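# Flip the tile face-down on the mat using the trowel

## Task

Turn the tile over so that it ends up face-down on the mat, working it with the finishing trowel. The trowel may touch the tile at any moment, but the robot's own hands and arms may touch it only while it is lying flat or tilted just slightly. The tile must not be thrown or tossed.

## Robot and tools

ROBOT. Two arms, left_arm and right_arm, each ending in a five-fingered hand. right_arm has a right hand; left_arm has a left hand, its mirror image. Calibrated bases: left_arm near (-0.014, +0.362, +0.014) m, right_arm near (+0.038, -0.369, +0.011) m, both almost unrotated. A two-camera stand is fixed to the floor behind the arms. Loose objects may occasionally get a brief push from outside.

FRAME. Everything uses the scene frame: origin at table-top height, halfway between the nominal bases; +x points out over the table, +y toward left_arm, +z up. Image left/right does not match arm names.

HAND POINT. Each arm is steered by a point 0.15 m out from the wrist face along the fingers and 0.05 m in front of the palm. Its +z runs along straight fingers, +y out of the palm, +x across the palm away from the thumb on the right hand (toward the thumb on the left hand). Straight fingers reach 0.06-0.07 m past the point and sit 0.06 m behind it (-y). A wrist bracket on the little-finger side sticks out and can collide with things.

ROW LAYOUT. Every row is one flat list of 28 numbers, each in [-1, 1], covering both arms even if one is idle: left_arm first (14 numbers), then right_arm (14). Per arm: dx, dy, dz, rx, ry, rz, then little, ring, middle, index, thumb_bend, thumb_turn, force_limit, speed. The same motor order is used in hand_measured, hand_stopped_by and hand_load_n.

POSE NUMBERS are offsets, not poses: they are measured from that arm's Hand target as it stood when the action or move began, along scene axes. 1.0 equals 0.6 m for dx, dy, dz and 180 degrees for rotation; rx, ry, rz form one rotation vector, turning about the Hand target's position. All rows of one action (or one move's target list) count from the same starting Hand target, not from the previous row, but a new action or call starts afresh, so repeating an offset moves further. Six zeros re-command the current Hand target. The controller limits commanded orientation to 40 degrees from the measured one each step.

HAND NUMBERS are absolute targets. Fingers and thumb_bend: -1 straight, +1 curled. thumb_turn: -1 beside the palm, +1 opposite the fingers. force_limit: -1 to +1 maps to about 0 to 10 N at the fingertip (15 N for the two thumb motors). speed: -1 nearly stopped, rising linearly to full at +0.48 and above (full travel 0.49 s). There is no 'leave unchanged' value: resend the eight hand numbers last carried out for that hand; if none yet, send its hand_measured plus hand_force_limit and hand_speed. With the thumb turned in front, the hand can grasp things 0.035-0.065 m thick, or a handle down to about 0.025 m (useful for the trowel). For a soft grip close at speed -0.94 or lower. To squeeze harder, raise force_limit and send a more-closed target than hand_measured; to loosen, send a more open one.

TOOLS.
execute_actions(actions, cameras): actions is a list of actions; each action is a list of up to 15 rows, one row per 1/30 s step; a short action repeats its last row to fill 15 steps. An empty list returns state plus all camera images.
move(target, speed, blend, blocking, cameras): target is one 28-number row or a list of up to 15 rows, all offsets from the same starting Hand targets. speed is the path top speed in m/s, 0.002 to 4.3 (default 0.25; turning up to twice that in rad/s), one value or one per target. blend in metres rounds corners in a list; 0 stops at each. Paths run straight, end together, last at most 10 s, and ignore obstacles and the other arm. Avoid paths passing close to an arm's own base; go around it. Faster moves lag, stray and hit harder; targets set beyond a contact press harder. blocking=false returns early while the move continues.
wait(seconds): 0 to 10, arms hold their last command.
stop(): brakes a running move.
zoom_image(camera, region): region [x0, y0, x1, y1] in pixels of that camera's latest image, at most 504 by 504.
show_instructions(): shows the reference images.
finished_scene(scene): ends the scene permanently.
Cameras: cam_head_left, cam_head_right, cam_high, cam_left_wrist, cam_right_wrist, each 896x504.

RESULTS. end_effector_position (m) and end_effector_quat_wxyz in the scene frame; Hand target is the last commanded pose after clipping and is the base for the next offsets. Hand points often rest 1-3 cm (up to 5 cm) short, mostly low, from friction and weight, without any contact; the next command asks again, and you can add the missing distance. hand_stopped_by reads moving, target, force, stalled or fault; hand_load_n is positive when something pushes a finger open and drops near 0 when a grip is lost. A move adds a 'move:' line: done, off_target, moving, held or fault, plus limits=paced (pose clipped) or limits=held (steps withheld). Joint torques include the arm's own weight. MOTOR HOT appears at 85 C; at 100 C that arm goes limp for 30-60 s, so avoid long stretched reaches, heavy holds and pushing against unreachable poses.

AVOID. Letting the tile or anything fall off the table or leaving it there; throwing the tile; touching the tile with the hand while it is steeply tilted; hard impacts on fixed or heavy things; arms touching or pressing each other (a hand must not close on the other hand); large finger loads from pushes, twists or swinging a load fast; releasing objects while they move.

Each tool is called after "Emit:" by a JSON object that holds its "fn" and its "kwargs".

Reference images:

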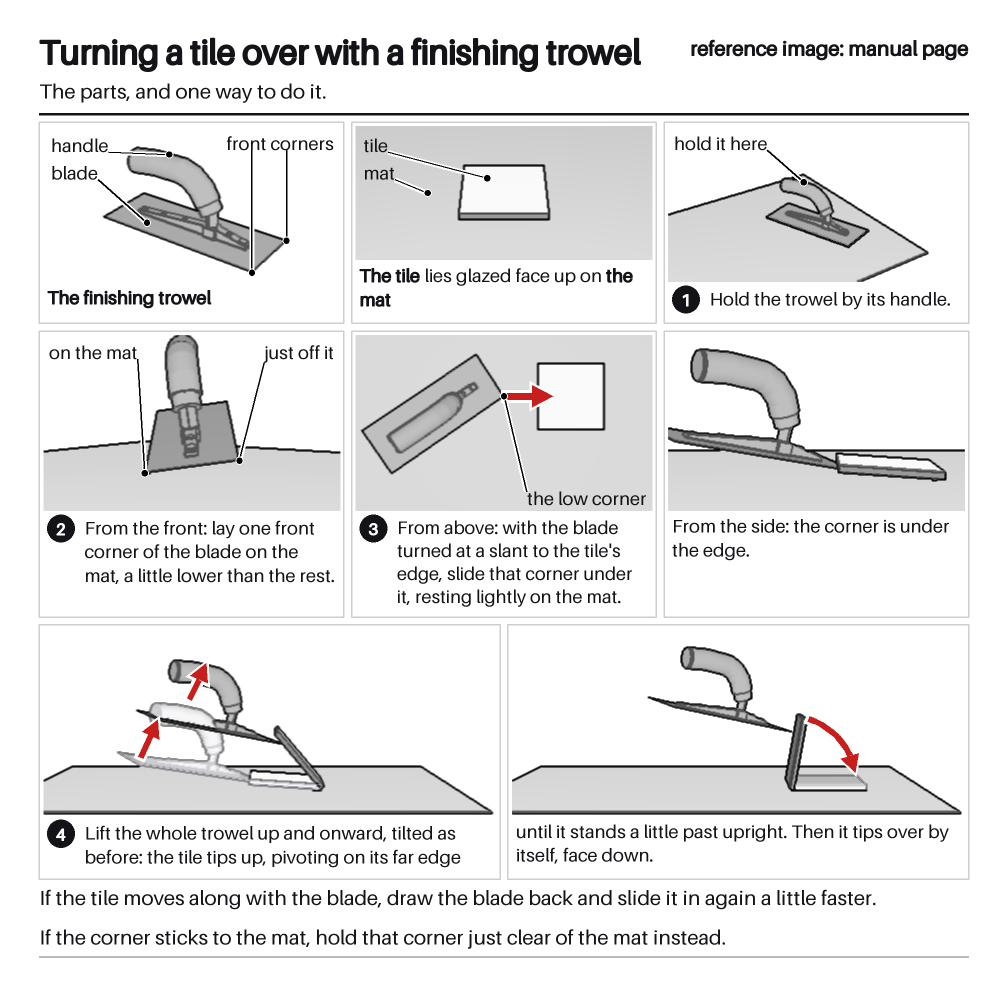

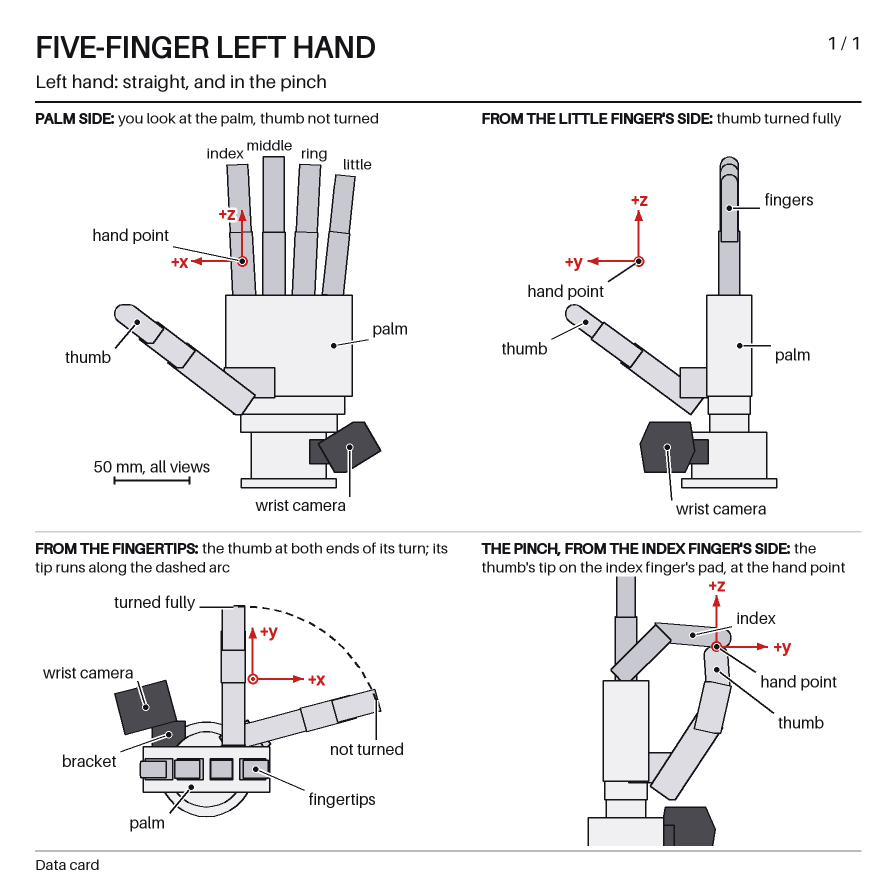

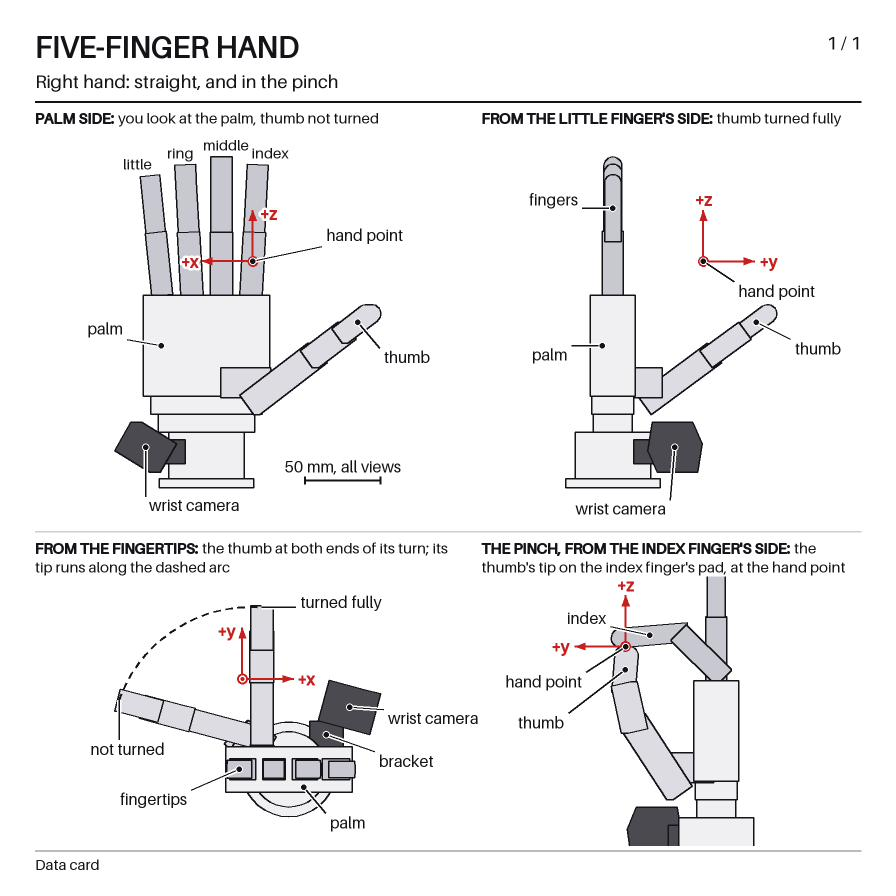

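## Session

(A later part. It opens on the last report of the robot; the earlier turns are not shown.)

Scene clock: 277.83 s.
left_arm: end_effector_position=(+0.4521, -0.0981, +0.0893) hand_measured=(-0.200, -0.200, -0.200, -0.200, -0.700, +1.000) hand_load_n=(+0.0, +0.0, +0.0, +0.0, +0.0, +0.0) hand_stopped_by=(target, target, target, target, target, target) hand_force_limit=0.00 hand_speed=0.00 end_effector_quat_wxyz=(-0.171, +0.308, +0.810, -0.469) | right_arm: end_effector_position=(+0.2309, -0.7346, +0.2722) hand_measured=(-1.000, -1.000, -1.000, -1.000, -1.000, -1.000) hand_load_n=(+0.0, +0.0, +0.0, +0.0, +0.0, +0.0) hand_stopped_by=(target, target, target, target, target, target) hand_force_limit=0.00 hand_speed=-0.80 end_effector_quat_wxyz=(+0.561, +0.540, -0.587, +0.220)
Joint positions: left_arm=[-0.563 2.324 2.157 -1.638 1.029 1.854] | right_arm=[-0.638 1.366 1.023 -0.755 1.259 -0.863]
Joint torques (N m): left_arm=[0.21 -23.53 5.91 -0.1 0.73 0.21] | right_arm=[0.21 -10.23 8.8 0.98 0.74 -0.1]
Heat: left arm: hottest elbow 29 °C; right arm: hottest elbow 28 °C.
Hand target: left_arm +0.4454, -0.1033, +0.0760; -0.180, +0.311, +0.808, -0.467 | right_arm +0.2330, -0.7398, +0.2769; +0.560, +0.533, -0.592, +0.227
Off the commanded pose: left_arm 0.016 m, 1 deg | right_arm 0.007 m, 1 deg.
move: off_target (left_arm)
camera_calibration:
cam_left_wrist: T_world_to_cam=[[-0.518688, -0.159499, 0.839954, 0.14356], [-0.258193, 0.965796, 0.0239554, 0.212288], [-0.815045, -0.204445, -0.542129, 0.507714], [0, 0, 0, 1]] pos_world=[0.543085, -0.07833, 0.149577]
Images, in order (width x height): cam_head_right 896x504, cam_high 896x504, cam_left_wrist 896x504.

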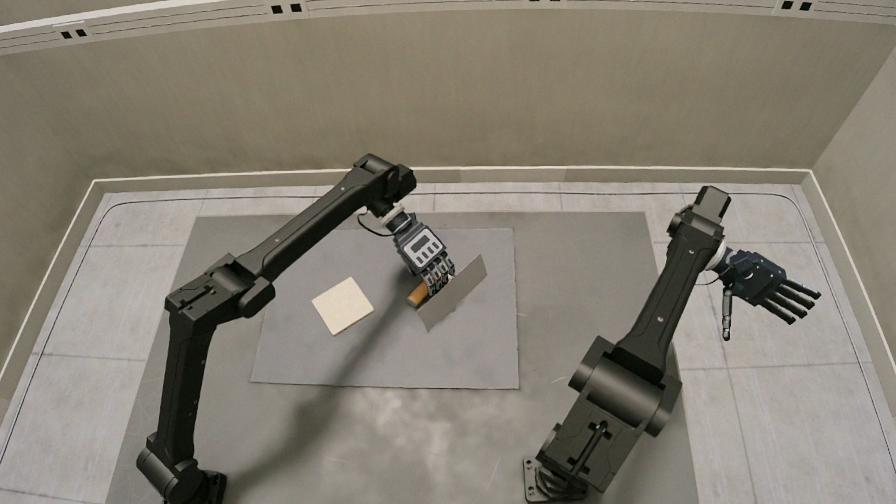

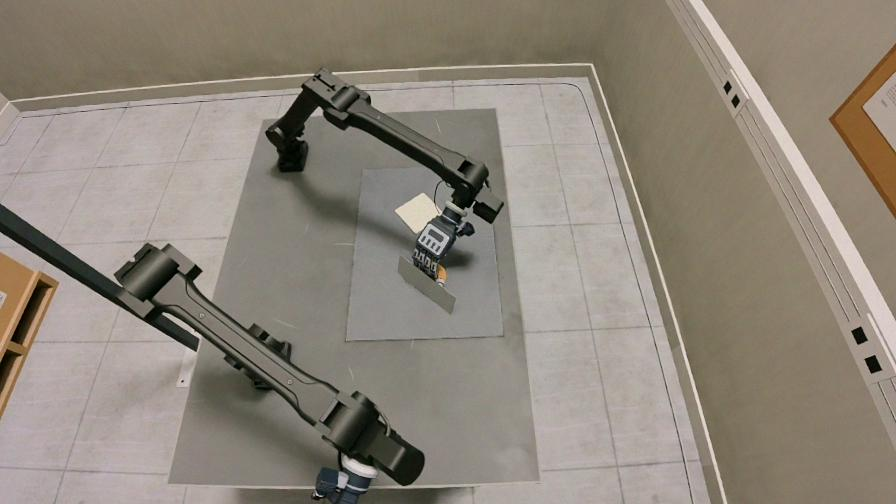

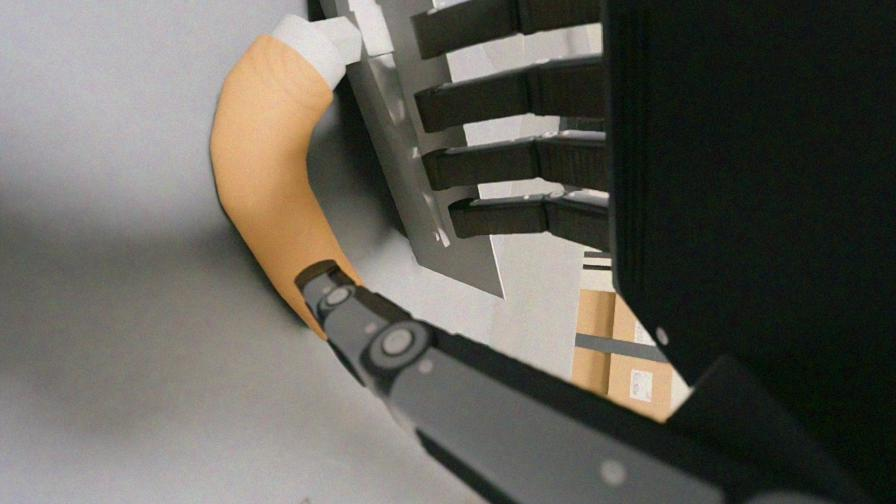

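Emit:
{"fn": "move", "kwargs": {"target": [-0.009,0.0105,-0.0733,0,0,0,-0.2,-0.2,-0.2,-0.2,-0.7,1,0,0, 0,0,0,0,0,0,-1,-1,-1,-1,-1,-1,0,-0.8], "speed": 0.1, "cameras": ["cam_left_wrist","cam_high","cam_head_right"]}}

Emit:
{"fn": "zoom_image", "kwargs": {"camera": "cam_high", "region": [380, 190, 500, 330]}}

Emit:
{"fn": "zoom_image", "kwargs": {"camera": "cam_head_right", "region": [380, 210, 510, 340]}}

Scene clock: 284.37 s.
left_arm: end_effector_position=(+0.4459, -0.0939, +0.0473) hand_measured=(-0.200, -0.200, -0.200, -0.200, -0.700, +1.000) hand_load_n=(+0.0, +0.0, +0.0, -0.5, +0.0, +0.0) hand_stopped_by=(target, target, target, target, target, target) hand_force_limit=0.00 hand_speed=0.00 end_effector_quat_wxyz=(-0.171, +0.310, +0.809, -0.469) | right_arm: end_effector_position=(+0.2309, -0.7346, +0.2722) hand_measured=(-1.000, -1.000, -1.000, -1.000, -1.000, -1.000) hand_load_n=(+0.0, +0.0, +0.0, +0.0, +0.0, +0.0) hand_stopped_by=(target, target, target, target, target, target) hand_force_limit=0.00 hand_speed=-0.80 end_effector_quat_wxyz=(+0.561, +0.540, -0.587, +0.220)
Joint positions: left_arm=[-0.563 2.332 2.059 -1.536 1.029 1.863] | right_arm=[-0.638 1.366 1.023 -0.755 1.259 -0.863]
Joint torques (N m): left_arm=[0.38 -23 5.79 -0.02 0.69 0.2] | right_arm=[0.26 -10.05 8.87 1.11 0.73 -0.1]
Heat: left arm: hottest shoulder 29 °C; right arm: hottest elbow 28 °C.
Hand target: left_arm +0.4400, -0.0970, +0.0320; -0.180, +0.311, +0.808, -0.467 | right_arm +0.2330, -0.7398, +0.2769; +0.560, +0.533, -0.592, +0.227
Off the commanded pose: left_arm 0.017 m, 1 deg | right_arm 0.007 m, 1 deg.
move: off_target (left_arm)
camera_calibration:
cam_left_wrist: T_world_to_cam=[[-0.520728, -0.15536, 0.839467, 0.177641], [-0.254063, 0.966952, 0.0213561, 0.206134], [-0.815042, -0.202156, -0.542991, 0.48085], [0, 0, 0, 1]] pos_world=[0.536786, -0.0745169, 0.107571]
Images, in order (width x height): cam_head_right 896x504, cam_high 896x504, cam_left_wrist 896x504.

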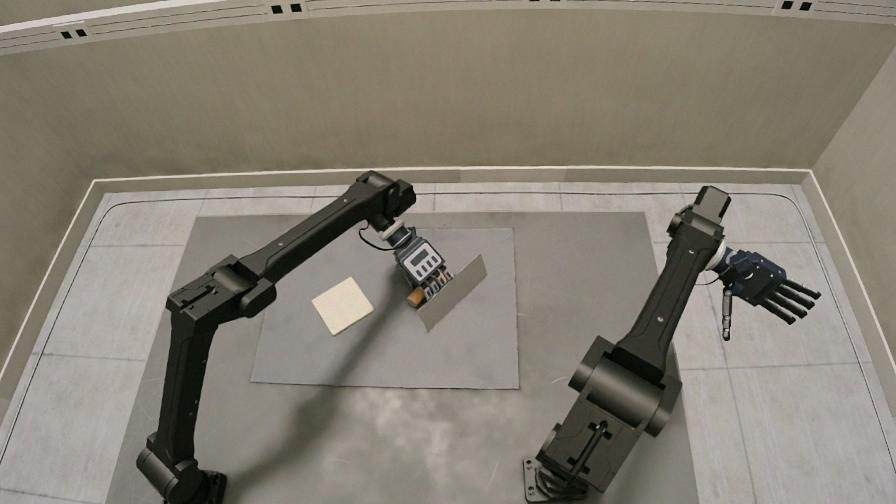

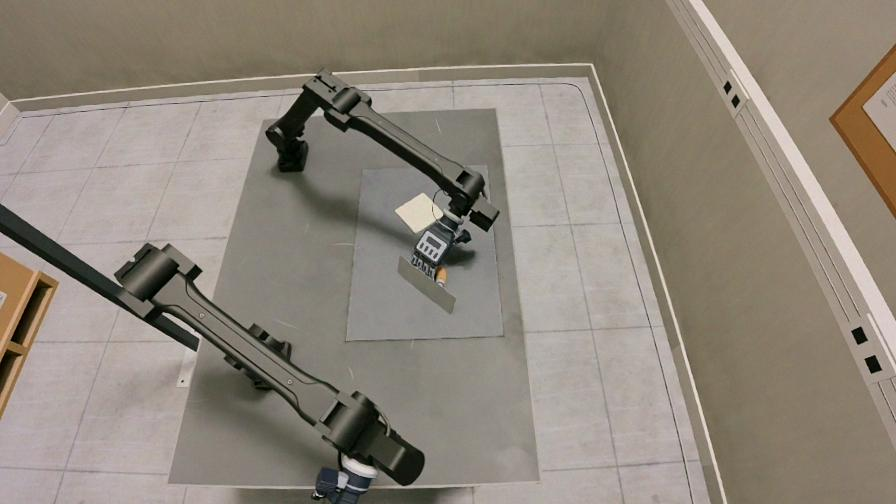

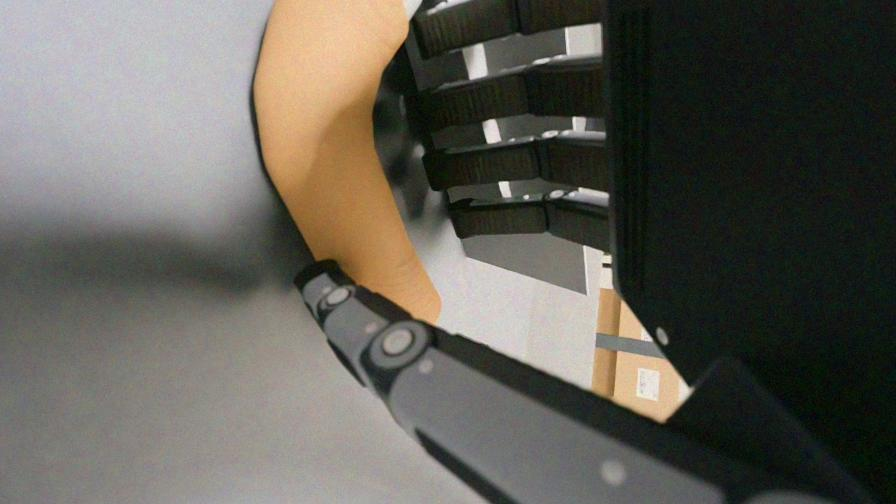

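Scaled by 3.600 from the camera's 896x504 image, which has a finer 1280x720 frame.

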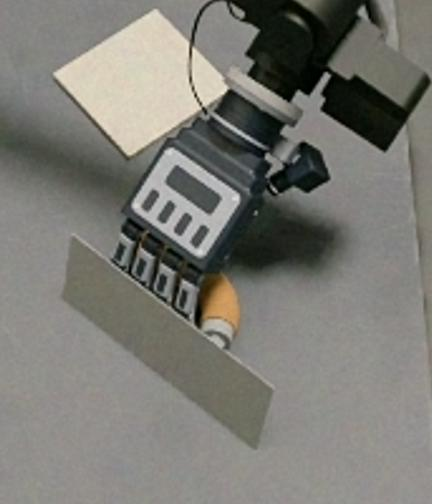

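Scaled by 3.877 from the camera's 896x504 image, which has a finer 1280x720 frame.

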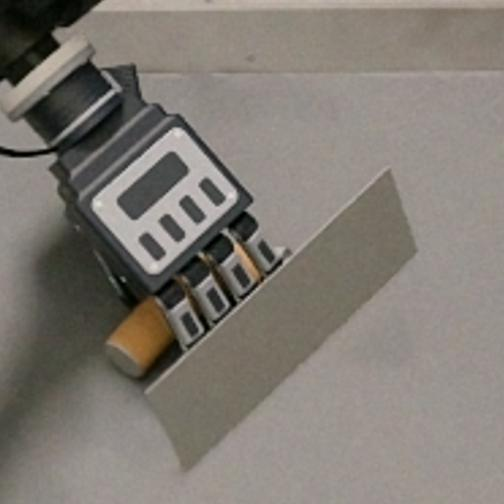

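Emit:
{"fn": "move", "kwargs": {"target": [-0.009,0.005,-0.0267,0,0,0,-0.2,-0.2,-0.2,-0.2,-0.7,1,0,0, 0,0,0,0,0,0,-1,-1,-1,-1,-1,-1,0,-0.8], "speed": 0.08, "cameras": ["cam_left_wrist","cam_high","cam_head_right"]}}

Emit:
{"fn": "zoom_image", "kwargs": {"camera": "cam_head_right", "region": [380, 210, 510, 340]}}

Scene clock: 288.83 s.
left_arm: end_effector_position=(+0.4429, -0.0924, +0.0320) hand_measured=(-0.200, -0.200, -0.200, -0.200, -0.700, +1.000) hand_load_n=(+0.0, +0.0, -0.5, +0.0, -0.5, +0.0) hand_stopped_by=(target, target, target, target, target, target) hand_force_limit=0.00 hand_speed=0.00 end_effector_quat_wxyz=(-0.169, +0.311, +0.808, -0.471) | right_arm: end_effector_position=(+0.2309, -0.7346, +0.2722) hand_measured=(-1.000, -1.000, -1.000, -1.000, -1.000, -1.000) hand_load_n=(+0.0, +0.0, +0.0, +0.0, +0.0, +0.0) hand_stopped_by=(target, target, target, target, target, target) hand_force_limit=0.00 hand_speed=-0.80 end_effector_quat_wxyz=(+0.561, +0.540, -0.587, +0.220)
Joint positions: left_arm=[-0.563 2.332 2.017 -1.489 1.031 1.863] | right_arm=[-0.638 1.366 1.023 -0.755 1.259 -0.863]
Joint torques (N m): left_arm=[0.44 -23.06 5.16 -0.01 0.63 0.19] | right_arm=[0.44 -9.76 8.8 0.98 0.75 -0.09]
Heat: left arm: hottest shoulder 29 °C; right arm: hottest elbow 28 °C.
Hand target: left_arm +0.4345, -0.0940, +0.0158; -0.180, +0.311, +0.808, -0.467 | right_arm +0.2330, -0.7398, +0.2769; +0.560, +0.533, -0.592, +0.227
Off the commanded pose: left_arm 0.018 m, 1 deg | right_arm 0.007 m, 1 deg.
move: off_target (left_arm)
camera_calibration:
cam_left_wrist: T_world_to_cam=[[-0.523877, -0.151697, 0.838177, 0.190942], [-0.254587, 0.96692, 0.0158757, 0.204605], [-0.812859, -0.205072, -0.545167, 0.469303], [0, 0, 0, 1]] pos_world=[0.533596, -0.0726302, 0.0925569]
Images, in order (width x height): cam_head_right 896x504, cam_high 896x504, cam_left_wrist 896x504.

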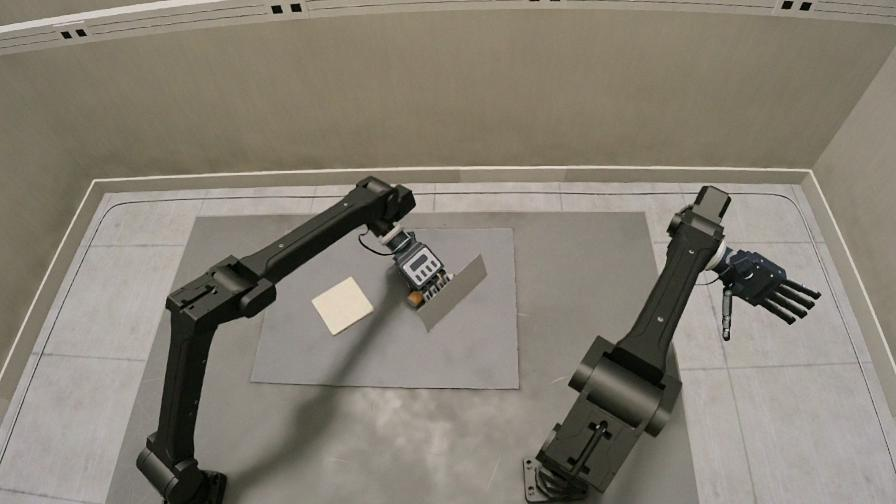

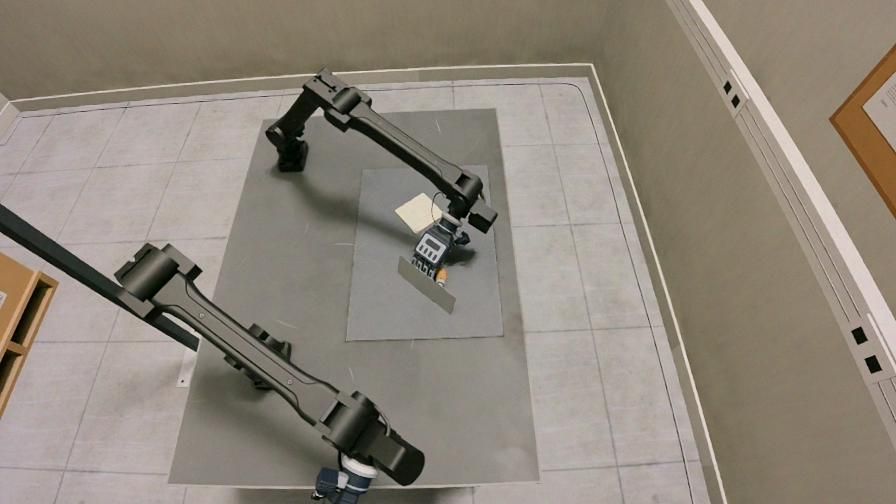

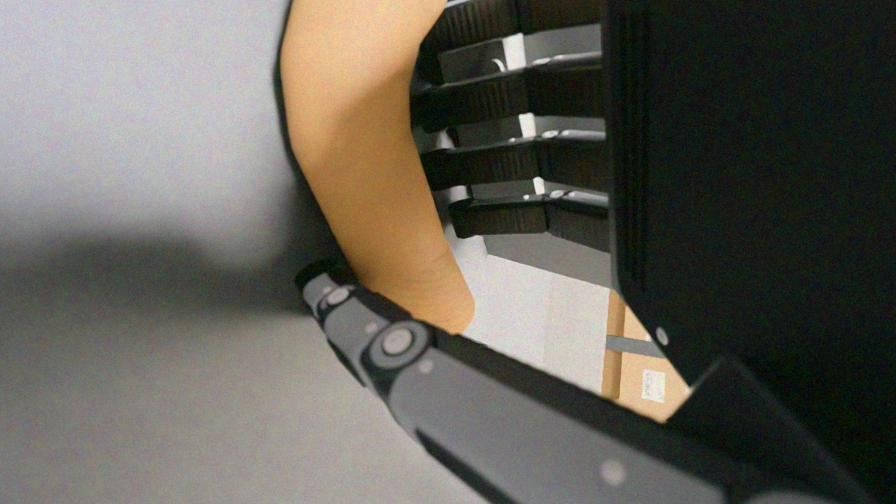

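Scaled by 3.877 from the camera's 896x504 image, which has a finer 1280x720 frame.

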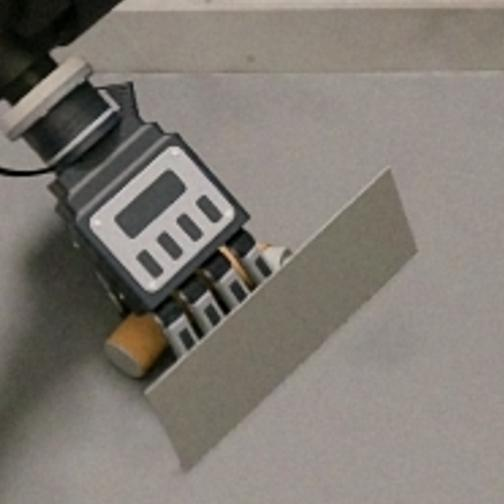

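Emit:
{"fn": "move", "kwargs": {"target": [0.002,0.0,-0.0125,0,0,0,-0.2,-0.2,-0.2,-0.2,-0.7,1,0,0, 0,0,0,0,0,0,-1,-1,-1,-1,-1,-1,0,-0.8], "speed": 0.05, "cameras": []}}

Scene clock: 296.07 s.
left_arm: end_effector_position=(+0.4433, -0.0926, +0.0318) hand_measured=(-0.200, -0.200, -0.200, -0.200, -0.700, +1.000) hand_load_n=(+0.0, +0.0, +0.0, -0.5, -1.0, +1.5) hand_stopped_by=(target, target, target, target, target, target) hand_force_limit=0.00 hand_speed=0.00 end_effector_quat_wxyz=(-0.168, +0.311, +0.808, -0.471) | right_arm: end_effector_position=(+0.2309, -0.7346, +0.2722) hand_measured=(-1.000, -1.000, -1.000, -1.000, -1.000, -1.000) hand_load_n=(+0.0, +0.0, +0.0, +0.0, +0.0, +0.5) hand_stopped_by=(target, target, target, target, target, target) hand_force_limit=0.00 hand_speed=-0.80 end_effector_quat_wxyz=(+0.561, +0.540, -0.587, +0.220)
Joint positions: left_arm=[-0.563 2.332 2.017 -1.487 1.031 1.863] | right_arm=[-0.638 1.366 1.023 -0.755 1.259 -0.863]
Joint torques (N m): left_arm=[0.5 -22.24 5.11 0.31 0.61 0.22] | right_arm=[0.32 -10.05 8.77 1.02 0.74 -0.09]
Heat: left arm: hottest elbow 29 °C; right arm: hottest elbow 28 °C.
Hand target: left_arm +0.4357, -0.0940, +0.0084; -0.180, +0.311, +0.808, -0.467 | right_arm +0.2330, -0.7398, +0.2769; +0.560, +0.533, -0.592, +0.227
Off the commanded pose: left_arm 0.025 m, 1 deg | right_arm 0.007 m, 1 deg.
move: off_target (left_arm)
No camera images: "cameras" was empty.

Emit:
{"fn": "execute_actions", "kwargs": {"actions": [[[0,0,0.008,0,0,0,0.1,0.1,0.1,0.1,-0.2,1,-0.4,-0.7, 0,0,0,0,0,0,-1,-1,-1,-1,-1,-1,0,-0.8]],[[0,0,0,0,0,0,0.1,0.1,0.1,0.1,-0.2,1,-0.4,-0.7, 0,0,0,0,0,0,-1,-1,-1,-1,-1,-1,0,-0.8]]], "cameras": ["cam_left_wrist","cam_high","cam_head_right"]}}

Emit:
{"fn": "zoom_image", "kwargs": {"camera": "cam_head_right", "region": [380, 210, 510, 340]}}

Scene clock: 300.17 s.
left_arm: end_effector_position=(+0.4424, -0.0917, +0.0300) hand_measured=(-0.092, +0.100, +0.100, +0.072, -0.564, +1.000) hand_load_n=(+1.5, +0.0, +0.0, +7.0, +8.0, -2.5) hand_stopped_by=(force, target, target, force, force, target) hand_force_limit=-0.40 hand_speed=-0.70 end_effector_quat_wxyz=(-0.170, +0.311, +0.809, -0.470) | right_arm: end_effector_position=(+0.2309, -0.7346, +0.2722) hand_measured=(-1.000, -1.000, -1.000, -1.000, -1.000, -1.000) hand_load_n=(+0.0, +0.0, +0.0, +0.0, +0.0, +0.0) hand_stopped_by=(target, target, target, target, target, target) hand_force_limit=0.00 hand_speed=-0.80 end_effector_quat_wxyz=(+0.561, +0.540, -0.587, +0.220)
Joint positions: left_arm=[-0.563 2.333 2.014 -1.487 1.029 1.863] | right_arm=[-0.638 1.366 1.023 -0.755 1.259 -0.863]
Joint torques (N m): left_arm=[0.5 -22.71 5.63 -0.05 0.69 0.2] | right_arm=[0.44 -10.23 8.8 0.99 0.74 -0.11]
Heat: left arm: hottest elbow 29 °C; right arm: hottest elbow 28 °C.
Hand target: left_arm +0.4357, -0.0940, +0.0131; -0.180, +0.311, +0.808, -0.467 | right_arm +0.2330, -0.7398, +0.2769; +0.560, +0.533, -0.592, +0.227
Off the commanded pose: left_arm 0.018 m, 1 deg | right_arm 0.007 m, 1 deg.
Step readings (end_effector_position of left_arm | right_arm):
0: (+0.4433, -0.0926, +0.0318) | (+0.2309, -0.7346, +0.2722)
1: (+0.4433, -0.0926, +0.0318) | (+0.2309, -0.7346, +0.2722)
2: (+0.4433, -0.0926, +0.0318) | (+0.2309, -0.7346, +0.2722)
4: (+0.4433, -0.0925, +0.0317) | (+0.2309, -0.7346, +0.2722)
8: (+0.4430, -0.0923, +0.0312) | (+0.2309, -0.7346, +0.2722)
15: (+0.4424, -0.0917, +0.0300) | (+0.2309, -0.7346, +0.2722)
16: (+0.4424, -0.0917, +0.0300) | (+0.2309, -0.7346, +0.2722)
17: (+0.4424, -0.0917, +0.0300) | (+0.2309, -0.7346, +0.2722)
19: (+0.4424, -0.0917, +0.0300) | (+0.2309, -0.7346, +0.2722)
23: (+0.4424, -0.0917, +0.0300) | (+0.2309, -0.7346, +0.2722)
30: (+0.4424, -0.0917, +0.0300) | (+0.2309, -0.7346, +0.2722)
camera_calibration:
cam_left_wrist: T_world_to_cam=[[-0.523419, -0.153575, 0.838121, 0.192109], [-0.253998, 0.967026, 0.0185694, 0.203492], [-0.813337, -0.203162, -0.545168, 0.468384], [0, 0, 0, 1]] pos_world=[0.533194, -0.0721213, 0.0905584]
Images, in order (width x height): cam_head_right 896x504, cam_high 896x504, cam_left_wrist 896x504.

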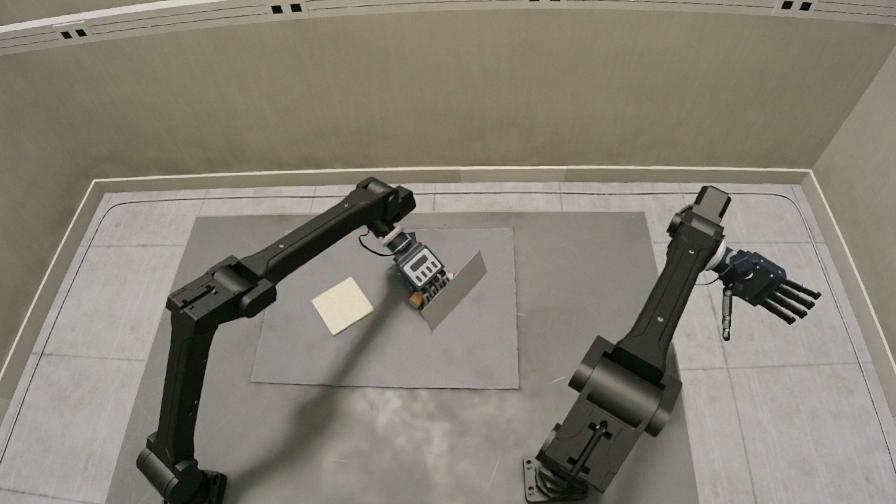

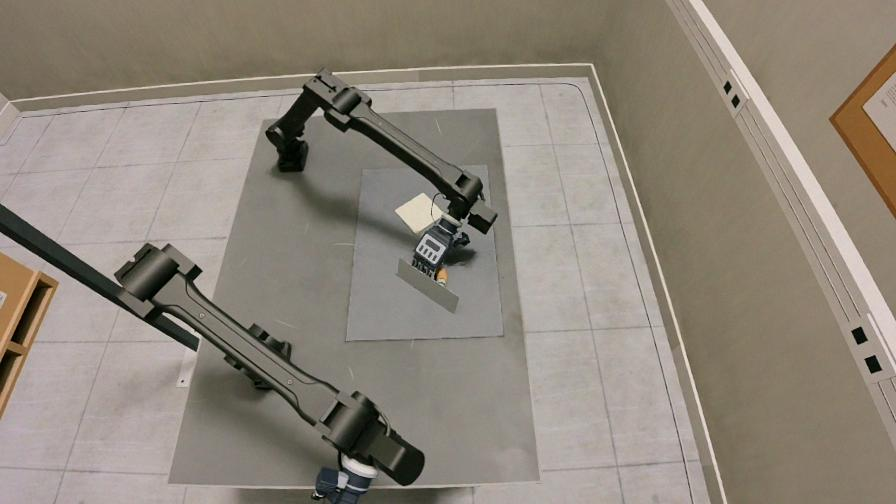

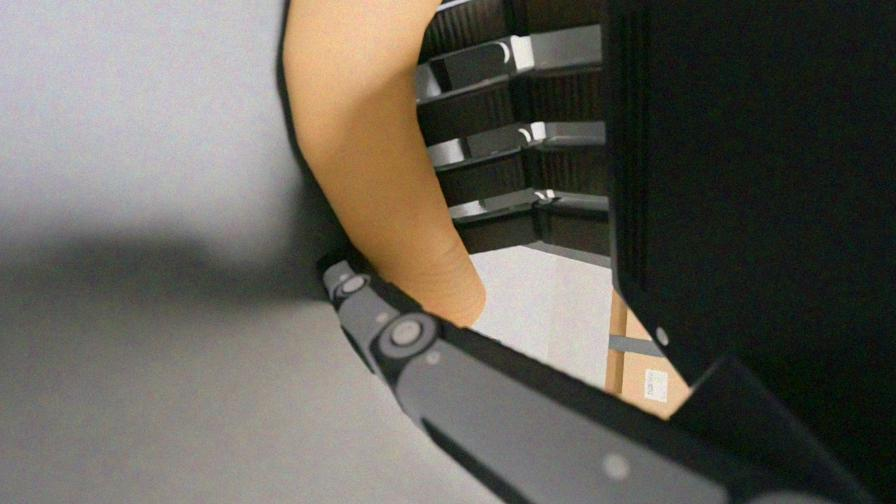

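Scaled by 3.877 from the camera's 896x504 image, which has a finer 1280x720 frame.

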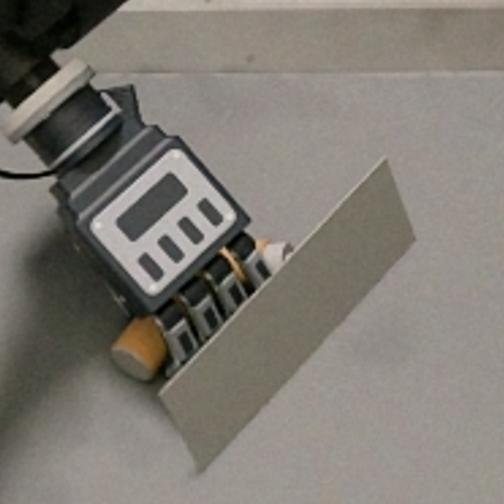

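Emit:
{"fn": "execute_actions", "kwargs": {"actions": [[[0,0,0,0,0,0,0.4,0.5,0.5,0.4,-0.2,1,-0.2,-0.8, 0,0,0,0,0,0,-1,-1,-1,-1,-1,-1,0,-0.8]],[[0,0,0,0,0,0,0.4,0.5,0.5,0.4,-0.2,1,-0.2,-0.8, 0,0,0,0,0,0,-1,-1,-1,-1,-1,-1,0,-0.8]],[[0,0,0,0,0,0,0.4,0.5,0.5,0.4,-0.2,1,-0.2,-0.8, 0,0,0,0,0,0,-1,-1,-1,-1,-1,-1,0,-0.8]]], "cameras": ["cam_left_wrist","cam_high","cam_head_right"]}}

Emit:
{"fn": "zoom_image", "kwargs": {"camera": "cam_head_right", "region": [380, 210, 510, 340]}}

Scene clock: 305.77 s.
left_arm: end_effector_position=(+0.4425, -0.0927, +0.0300) hand_measured=(+0.016, +0.170, +0.114, +0.072, -0.566, +1.000) hand_load_n=(+4.5, +4.5, +1.0, +7.0, +15.0, +5.5) hand_stopped_by=(force, force, force, force, force, target) hand_force_limit=-0.20 hand_speed=-0.80 end_effector_quat_wxyz=(-0.169, +0.311, +0.808, -0.471) | right_arm: end_effector_position=(+0.2309, -0.7346, +0.2722) hand_measured=(-1.000, -1.000, -1.000, -1.000, -1.000, -1.000) hand_load_n=(+0.0, +0.0, +0.0, +0.0, +0.0, +0.0) hand_stopped_by=(target, target, target, target, target, target) hand_force_limit=0.00 hand_speed=-0.80 end_effector_quat_wxyz=(+0.561, +0.540, -0.587, +0.220)
Joint positions: left_arm=[-0.563 2.333 2.014 -1.484 1.031 1.863] | right_arm=[-0.638 1.366 1.023 -0.755 1.259 -0.863]
Joint torques (N m): left_arm=[0.56 -22.71 5.67 -0.12 0.61 0.21] | right_arm=[0.38 -10.11 8.72 1.1 0.75 -0.1]
Heat: left arm: hottest shoulder 29 °C; right arm: hottest elbow 28 °C.
Hand target: left_arm +0.4358, -0.0940, +0.0131; -0.180, +0.311, +0.808, -0.467 | right_arm +0.2330, -0.7398, +0.2769; +0.560, +0.533, -0.592, +0.227
Off the commanded pose: left_arm 0.018 m, 1 deg | right_arm 0.007 m, 1 deg.
Step readings (end_effector_position of left_arm | right_arm):
0: (+0.4424, -0.0917, +0.0300) | (+0.2309, -0.7346, +0.2722)
1: (+0.4424, -0.0917, +0.0300) | (+0.2309, -0.7346, +0.2722)
2: (+0.4424, -0.0917, +0.0300) | (+0.2309, -0.7346, +0.2722)
4: (+0.4423, -0.0919, +0.0300) | (+0.2309, -0.7346, +0.2722)
8: (+0.4423, -0.0926, +0.0301) | (+0.2309, -0.7346, +0.2722)
15: (+0.4425, -0.0927, +0.0300) | (+0.2309, -0.7346, +0.2722)
16: (+0.4425, -0.0927, +0.0300) | (+0.2309, -0.7346, +0.2722)
17: (+0.4425, -0.0927, +0.0300) | (+0.2309, -0.7346, +0.2722)
19: (+0.4425, -0.0927, +0.0300) | (+0.2309, -0.7346, +0.2722)
23: (+0.4425, -0.0927, +0.0300) | (+0.2309, -0.7346, +0.2722)
30: (+0.4425, -0.0927, +0.0300) | (+0.2309, -0.7346, +0.2722)
31: (+0.4425, -0.0927, +0.0300) | (+0.2309, -0.7346, +0.2722)
32: (+0.4425, -0.0927, +0.0300) | (+0.2309, -0.7346, +0.2722)
34: (+0.4425, -0.0927, +0.0300) | (+0.2309, -0.7346, +0.2722)
38: (+0.4425, -0.0927, +0.0300) | (+0.2309, -0.7346, +0.2722)
45: (+0.4425, -0.0927, +0.0300) | (+0.2309, -0.7346, +0.2722)
camera_calibration:
cam_left_wrist: T_world_to_cam=[[-0.524487, -0.150882, 0.837943, 0.192635], [-0.253729, 0.967154, 0.0153333, 0.204404], [-0.812733, -0.204568, -0.545542, 0.467803], [0, 0, 0, 1]] pos_world=[0.533097, -0.0729274, 0.0906547]
Images, in order (width x height): cam_head_right 896x504, cam_high 896x504, cam_left_wrist 896x504.

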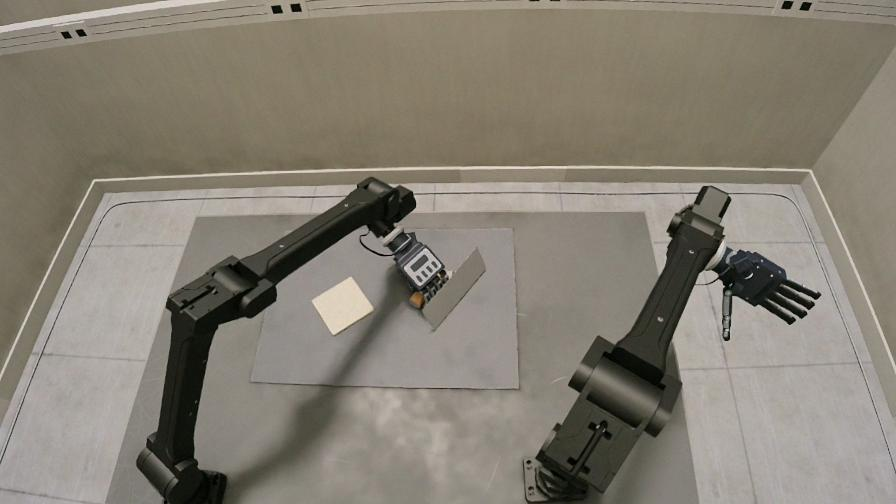

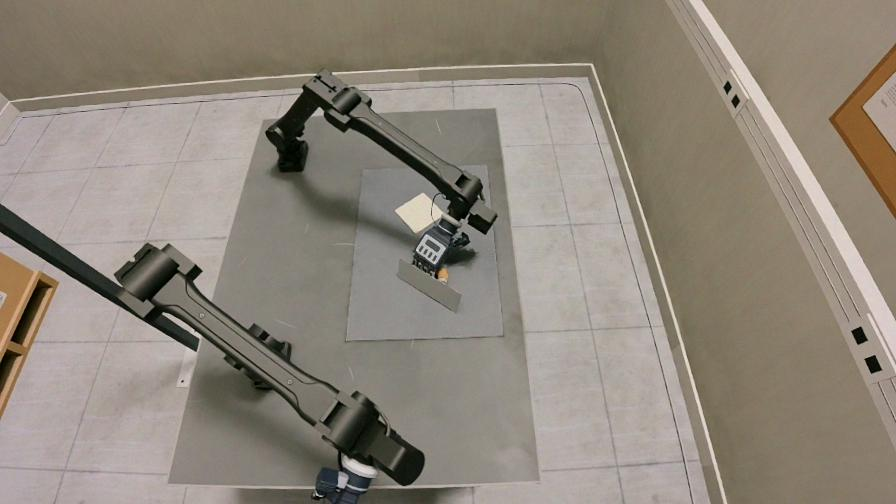

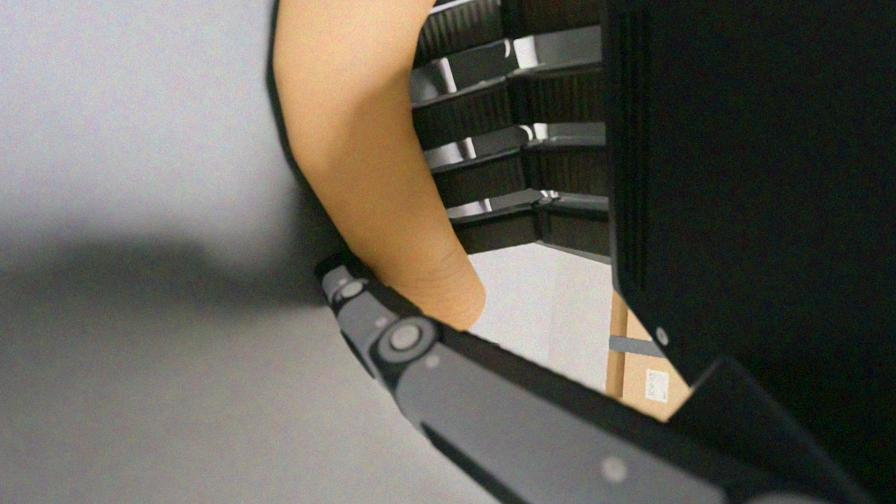

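Scaled by 3.877 from the camera's 896x504 image, which has a finer 1280x720 frame.

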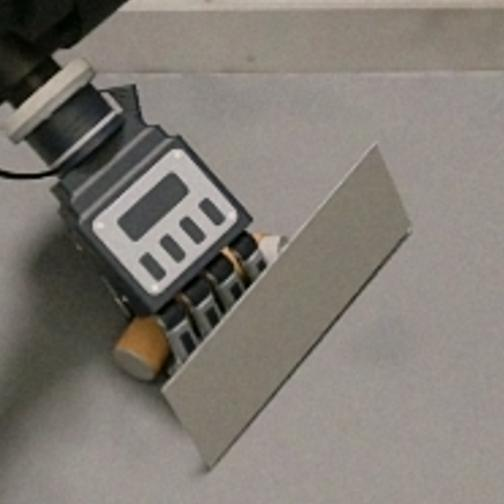

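Emit:
{"fn": "move", "kwargs": {"target": [0,0,0.1,0,0,0,0.4,0.5,0.5,0.4,-0.2,1,-0.2,-0.8, 0,0,0,0,0,0,-1,-1,-1,-1,-1,-1,0,-0.8], "speed": 0.06, "cameras": ["cam_left_wrist","cam_high","cam_head_right"]}}

Emit:
{"fn": "zoom_image", "kwargs": {"camera": "cam_head_right", "region": [380, 210, 510, 340]}}

Emit:
{"fn": "zoom_image", "kwargs": {"camera": "cam_high", "region": [380, 190, 500, 330]}}

Scene clock: 311.97 s.
left_arm: end_effector_position=(+0.4273, -0.0819, +0.0357) hand_measured=(+0.016, +0.170, +0.114, +0.072, -0.566, +1.000) hand_load_n=(+2.0, +3.5, +1.0, +6.5, +16.5, +5.5) hand_stopped_by=(force, force, force, force, force, target) hand_force_limit=-0.20 hand_speed=-0.80 end_effector_quat_wxyz=(-0.203, +0.295, +0.812, -0.461) | right_arm: end_effector_position=(+0.2309, -0.7346, +0.2722) hand_measured=(-1.000, -1.000, -1.000, -1.000, -1.000, -1.000) hand_load_n=(+0.0, +0.0, +0.0, +0.0, +0.0, +0.0) hand_stopped_by=(target, target, target, target, target, target) hand_force_limit=0.00 hand_speed=-0.80 end_effector_quat_wxyz=(+0.561, +0.540, -0.587, +0.220)
Joint positions: left_arm=[-0.563 2.333 2.014 -1.571 1.026 1.874] | right_arm=[-0.638 1.366 1.023 -0.755 1.259 -0.863]
Joint torques (N m): left_arm=[0.56 -27.81 9.32 -1.28 0.79 0.08] | right_arm=[0.44 -9.99 8.76 0.98 0.74 -0.11]
Heat: left arm: hottest shoulder 29 °C; right arm: hottest elbow 28 °C.
Hand target: left_arm +0.4357, -0.0940, +0.0731; -0.180, +0.311, +0.808, -0.467 | right_arm +0.2330, -0.7398, +0.2769; +0.560, +0.533, -0.592, +0.227
Off the commanded pose: left_arm 0.040 m, 3 deg | right_arm 0.007 m, 1 deg.
move: off_target (left_arm)
camera_calibration:
cam_left_wrist: T_world_to_cam=[[-0.471124, -0.185985, 0.862237, 0.155129], [-0.244651, 0.966718, 0.0748447, 0.184069], [-0.84746, -0.175686, -0.500945, 0.476398], [0, 0, 0, 1]] pos_world=[0.521846, -0.0653951, 0.0911144]
Images, in order (width x height): cam_head_right 896x504, cam_high 896x504, cam_left_wrist 896x504.

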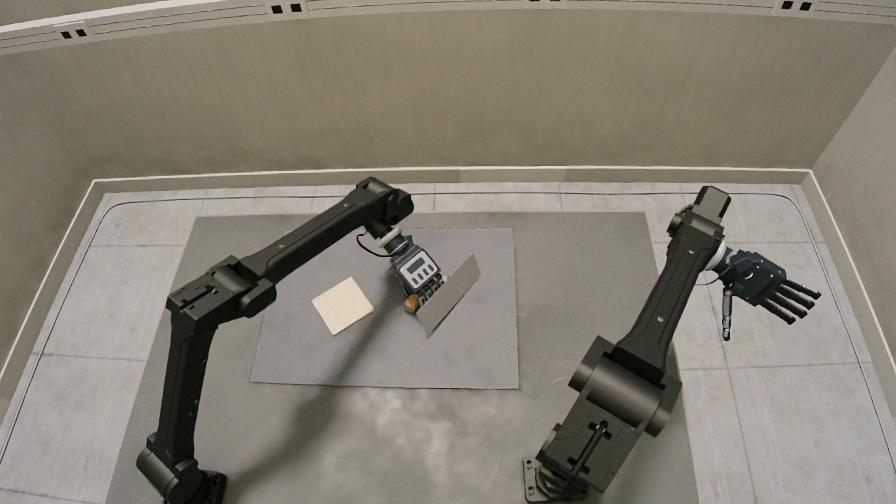

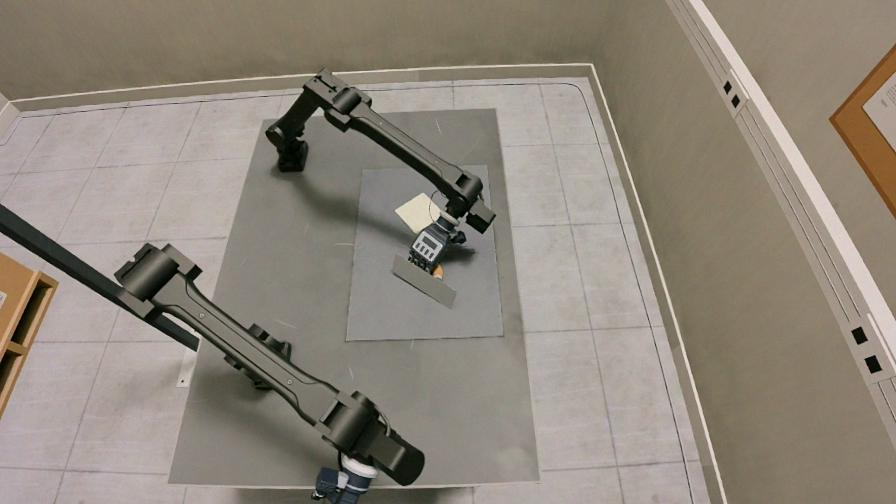

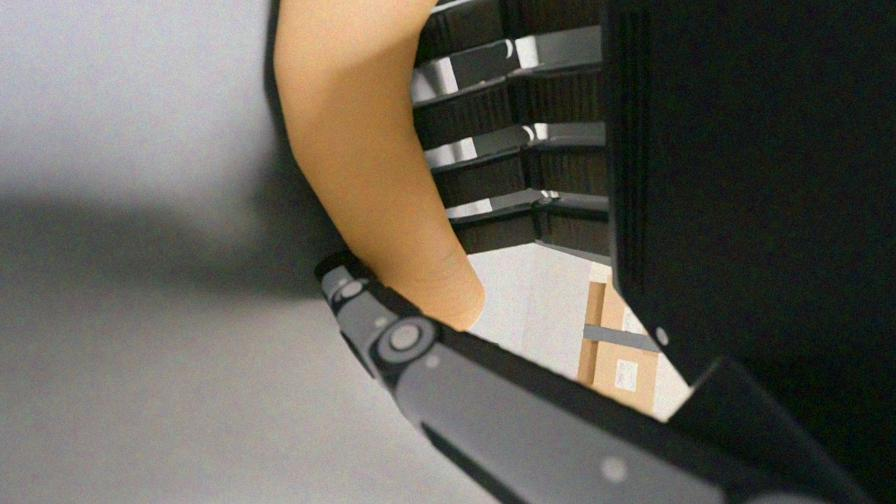

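Scaled by 3.877 from the camera's 896x504 image, which has a finer 1280x720 frame.

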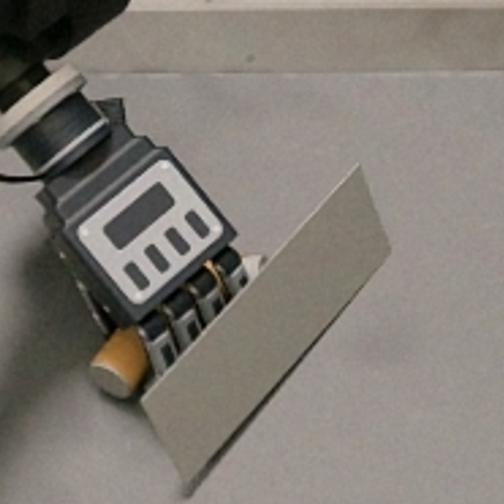

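Scaled by 3.600 from the camera's 896x504 image, which has a finer 1280x720 frame.

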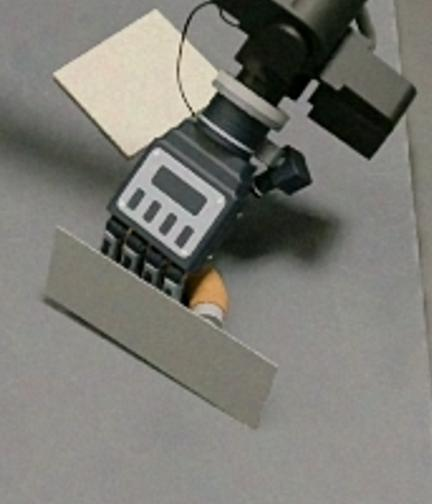

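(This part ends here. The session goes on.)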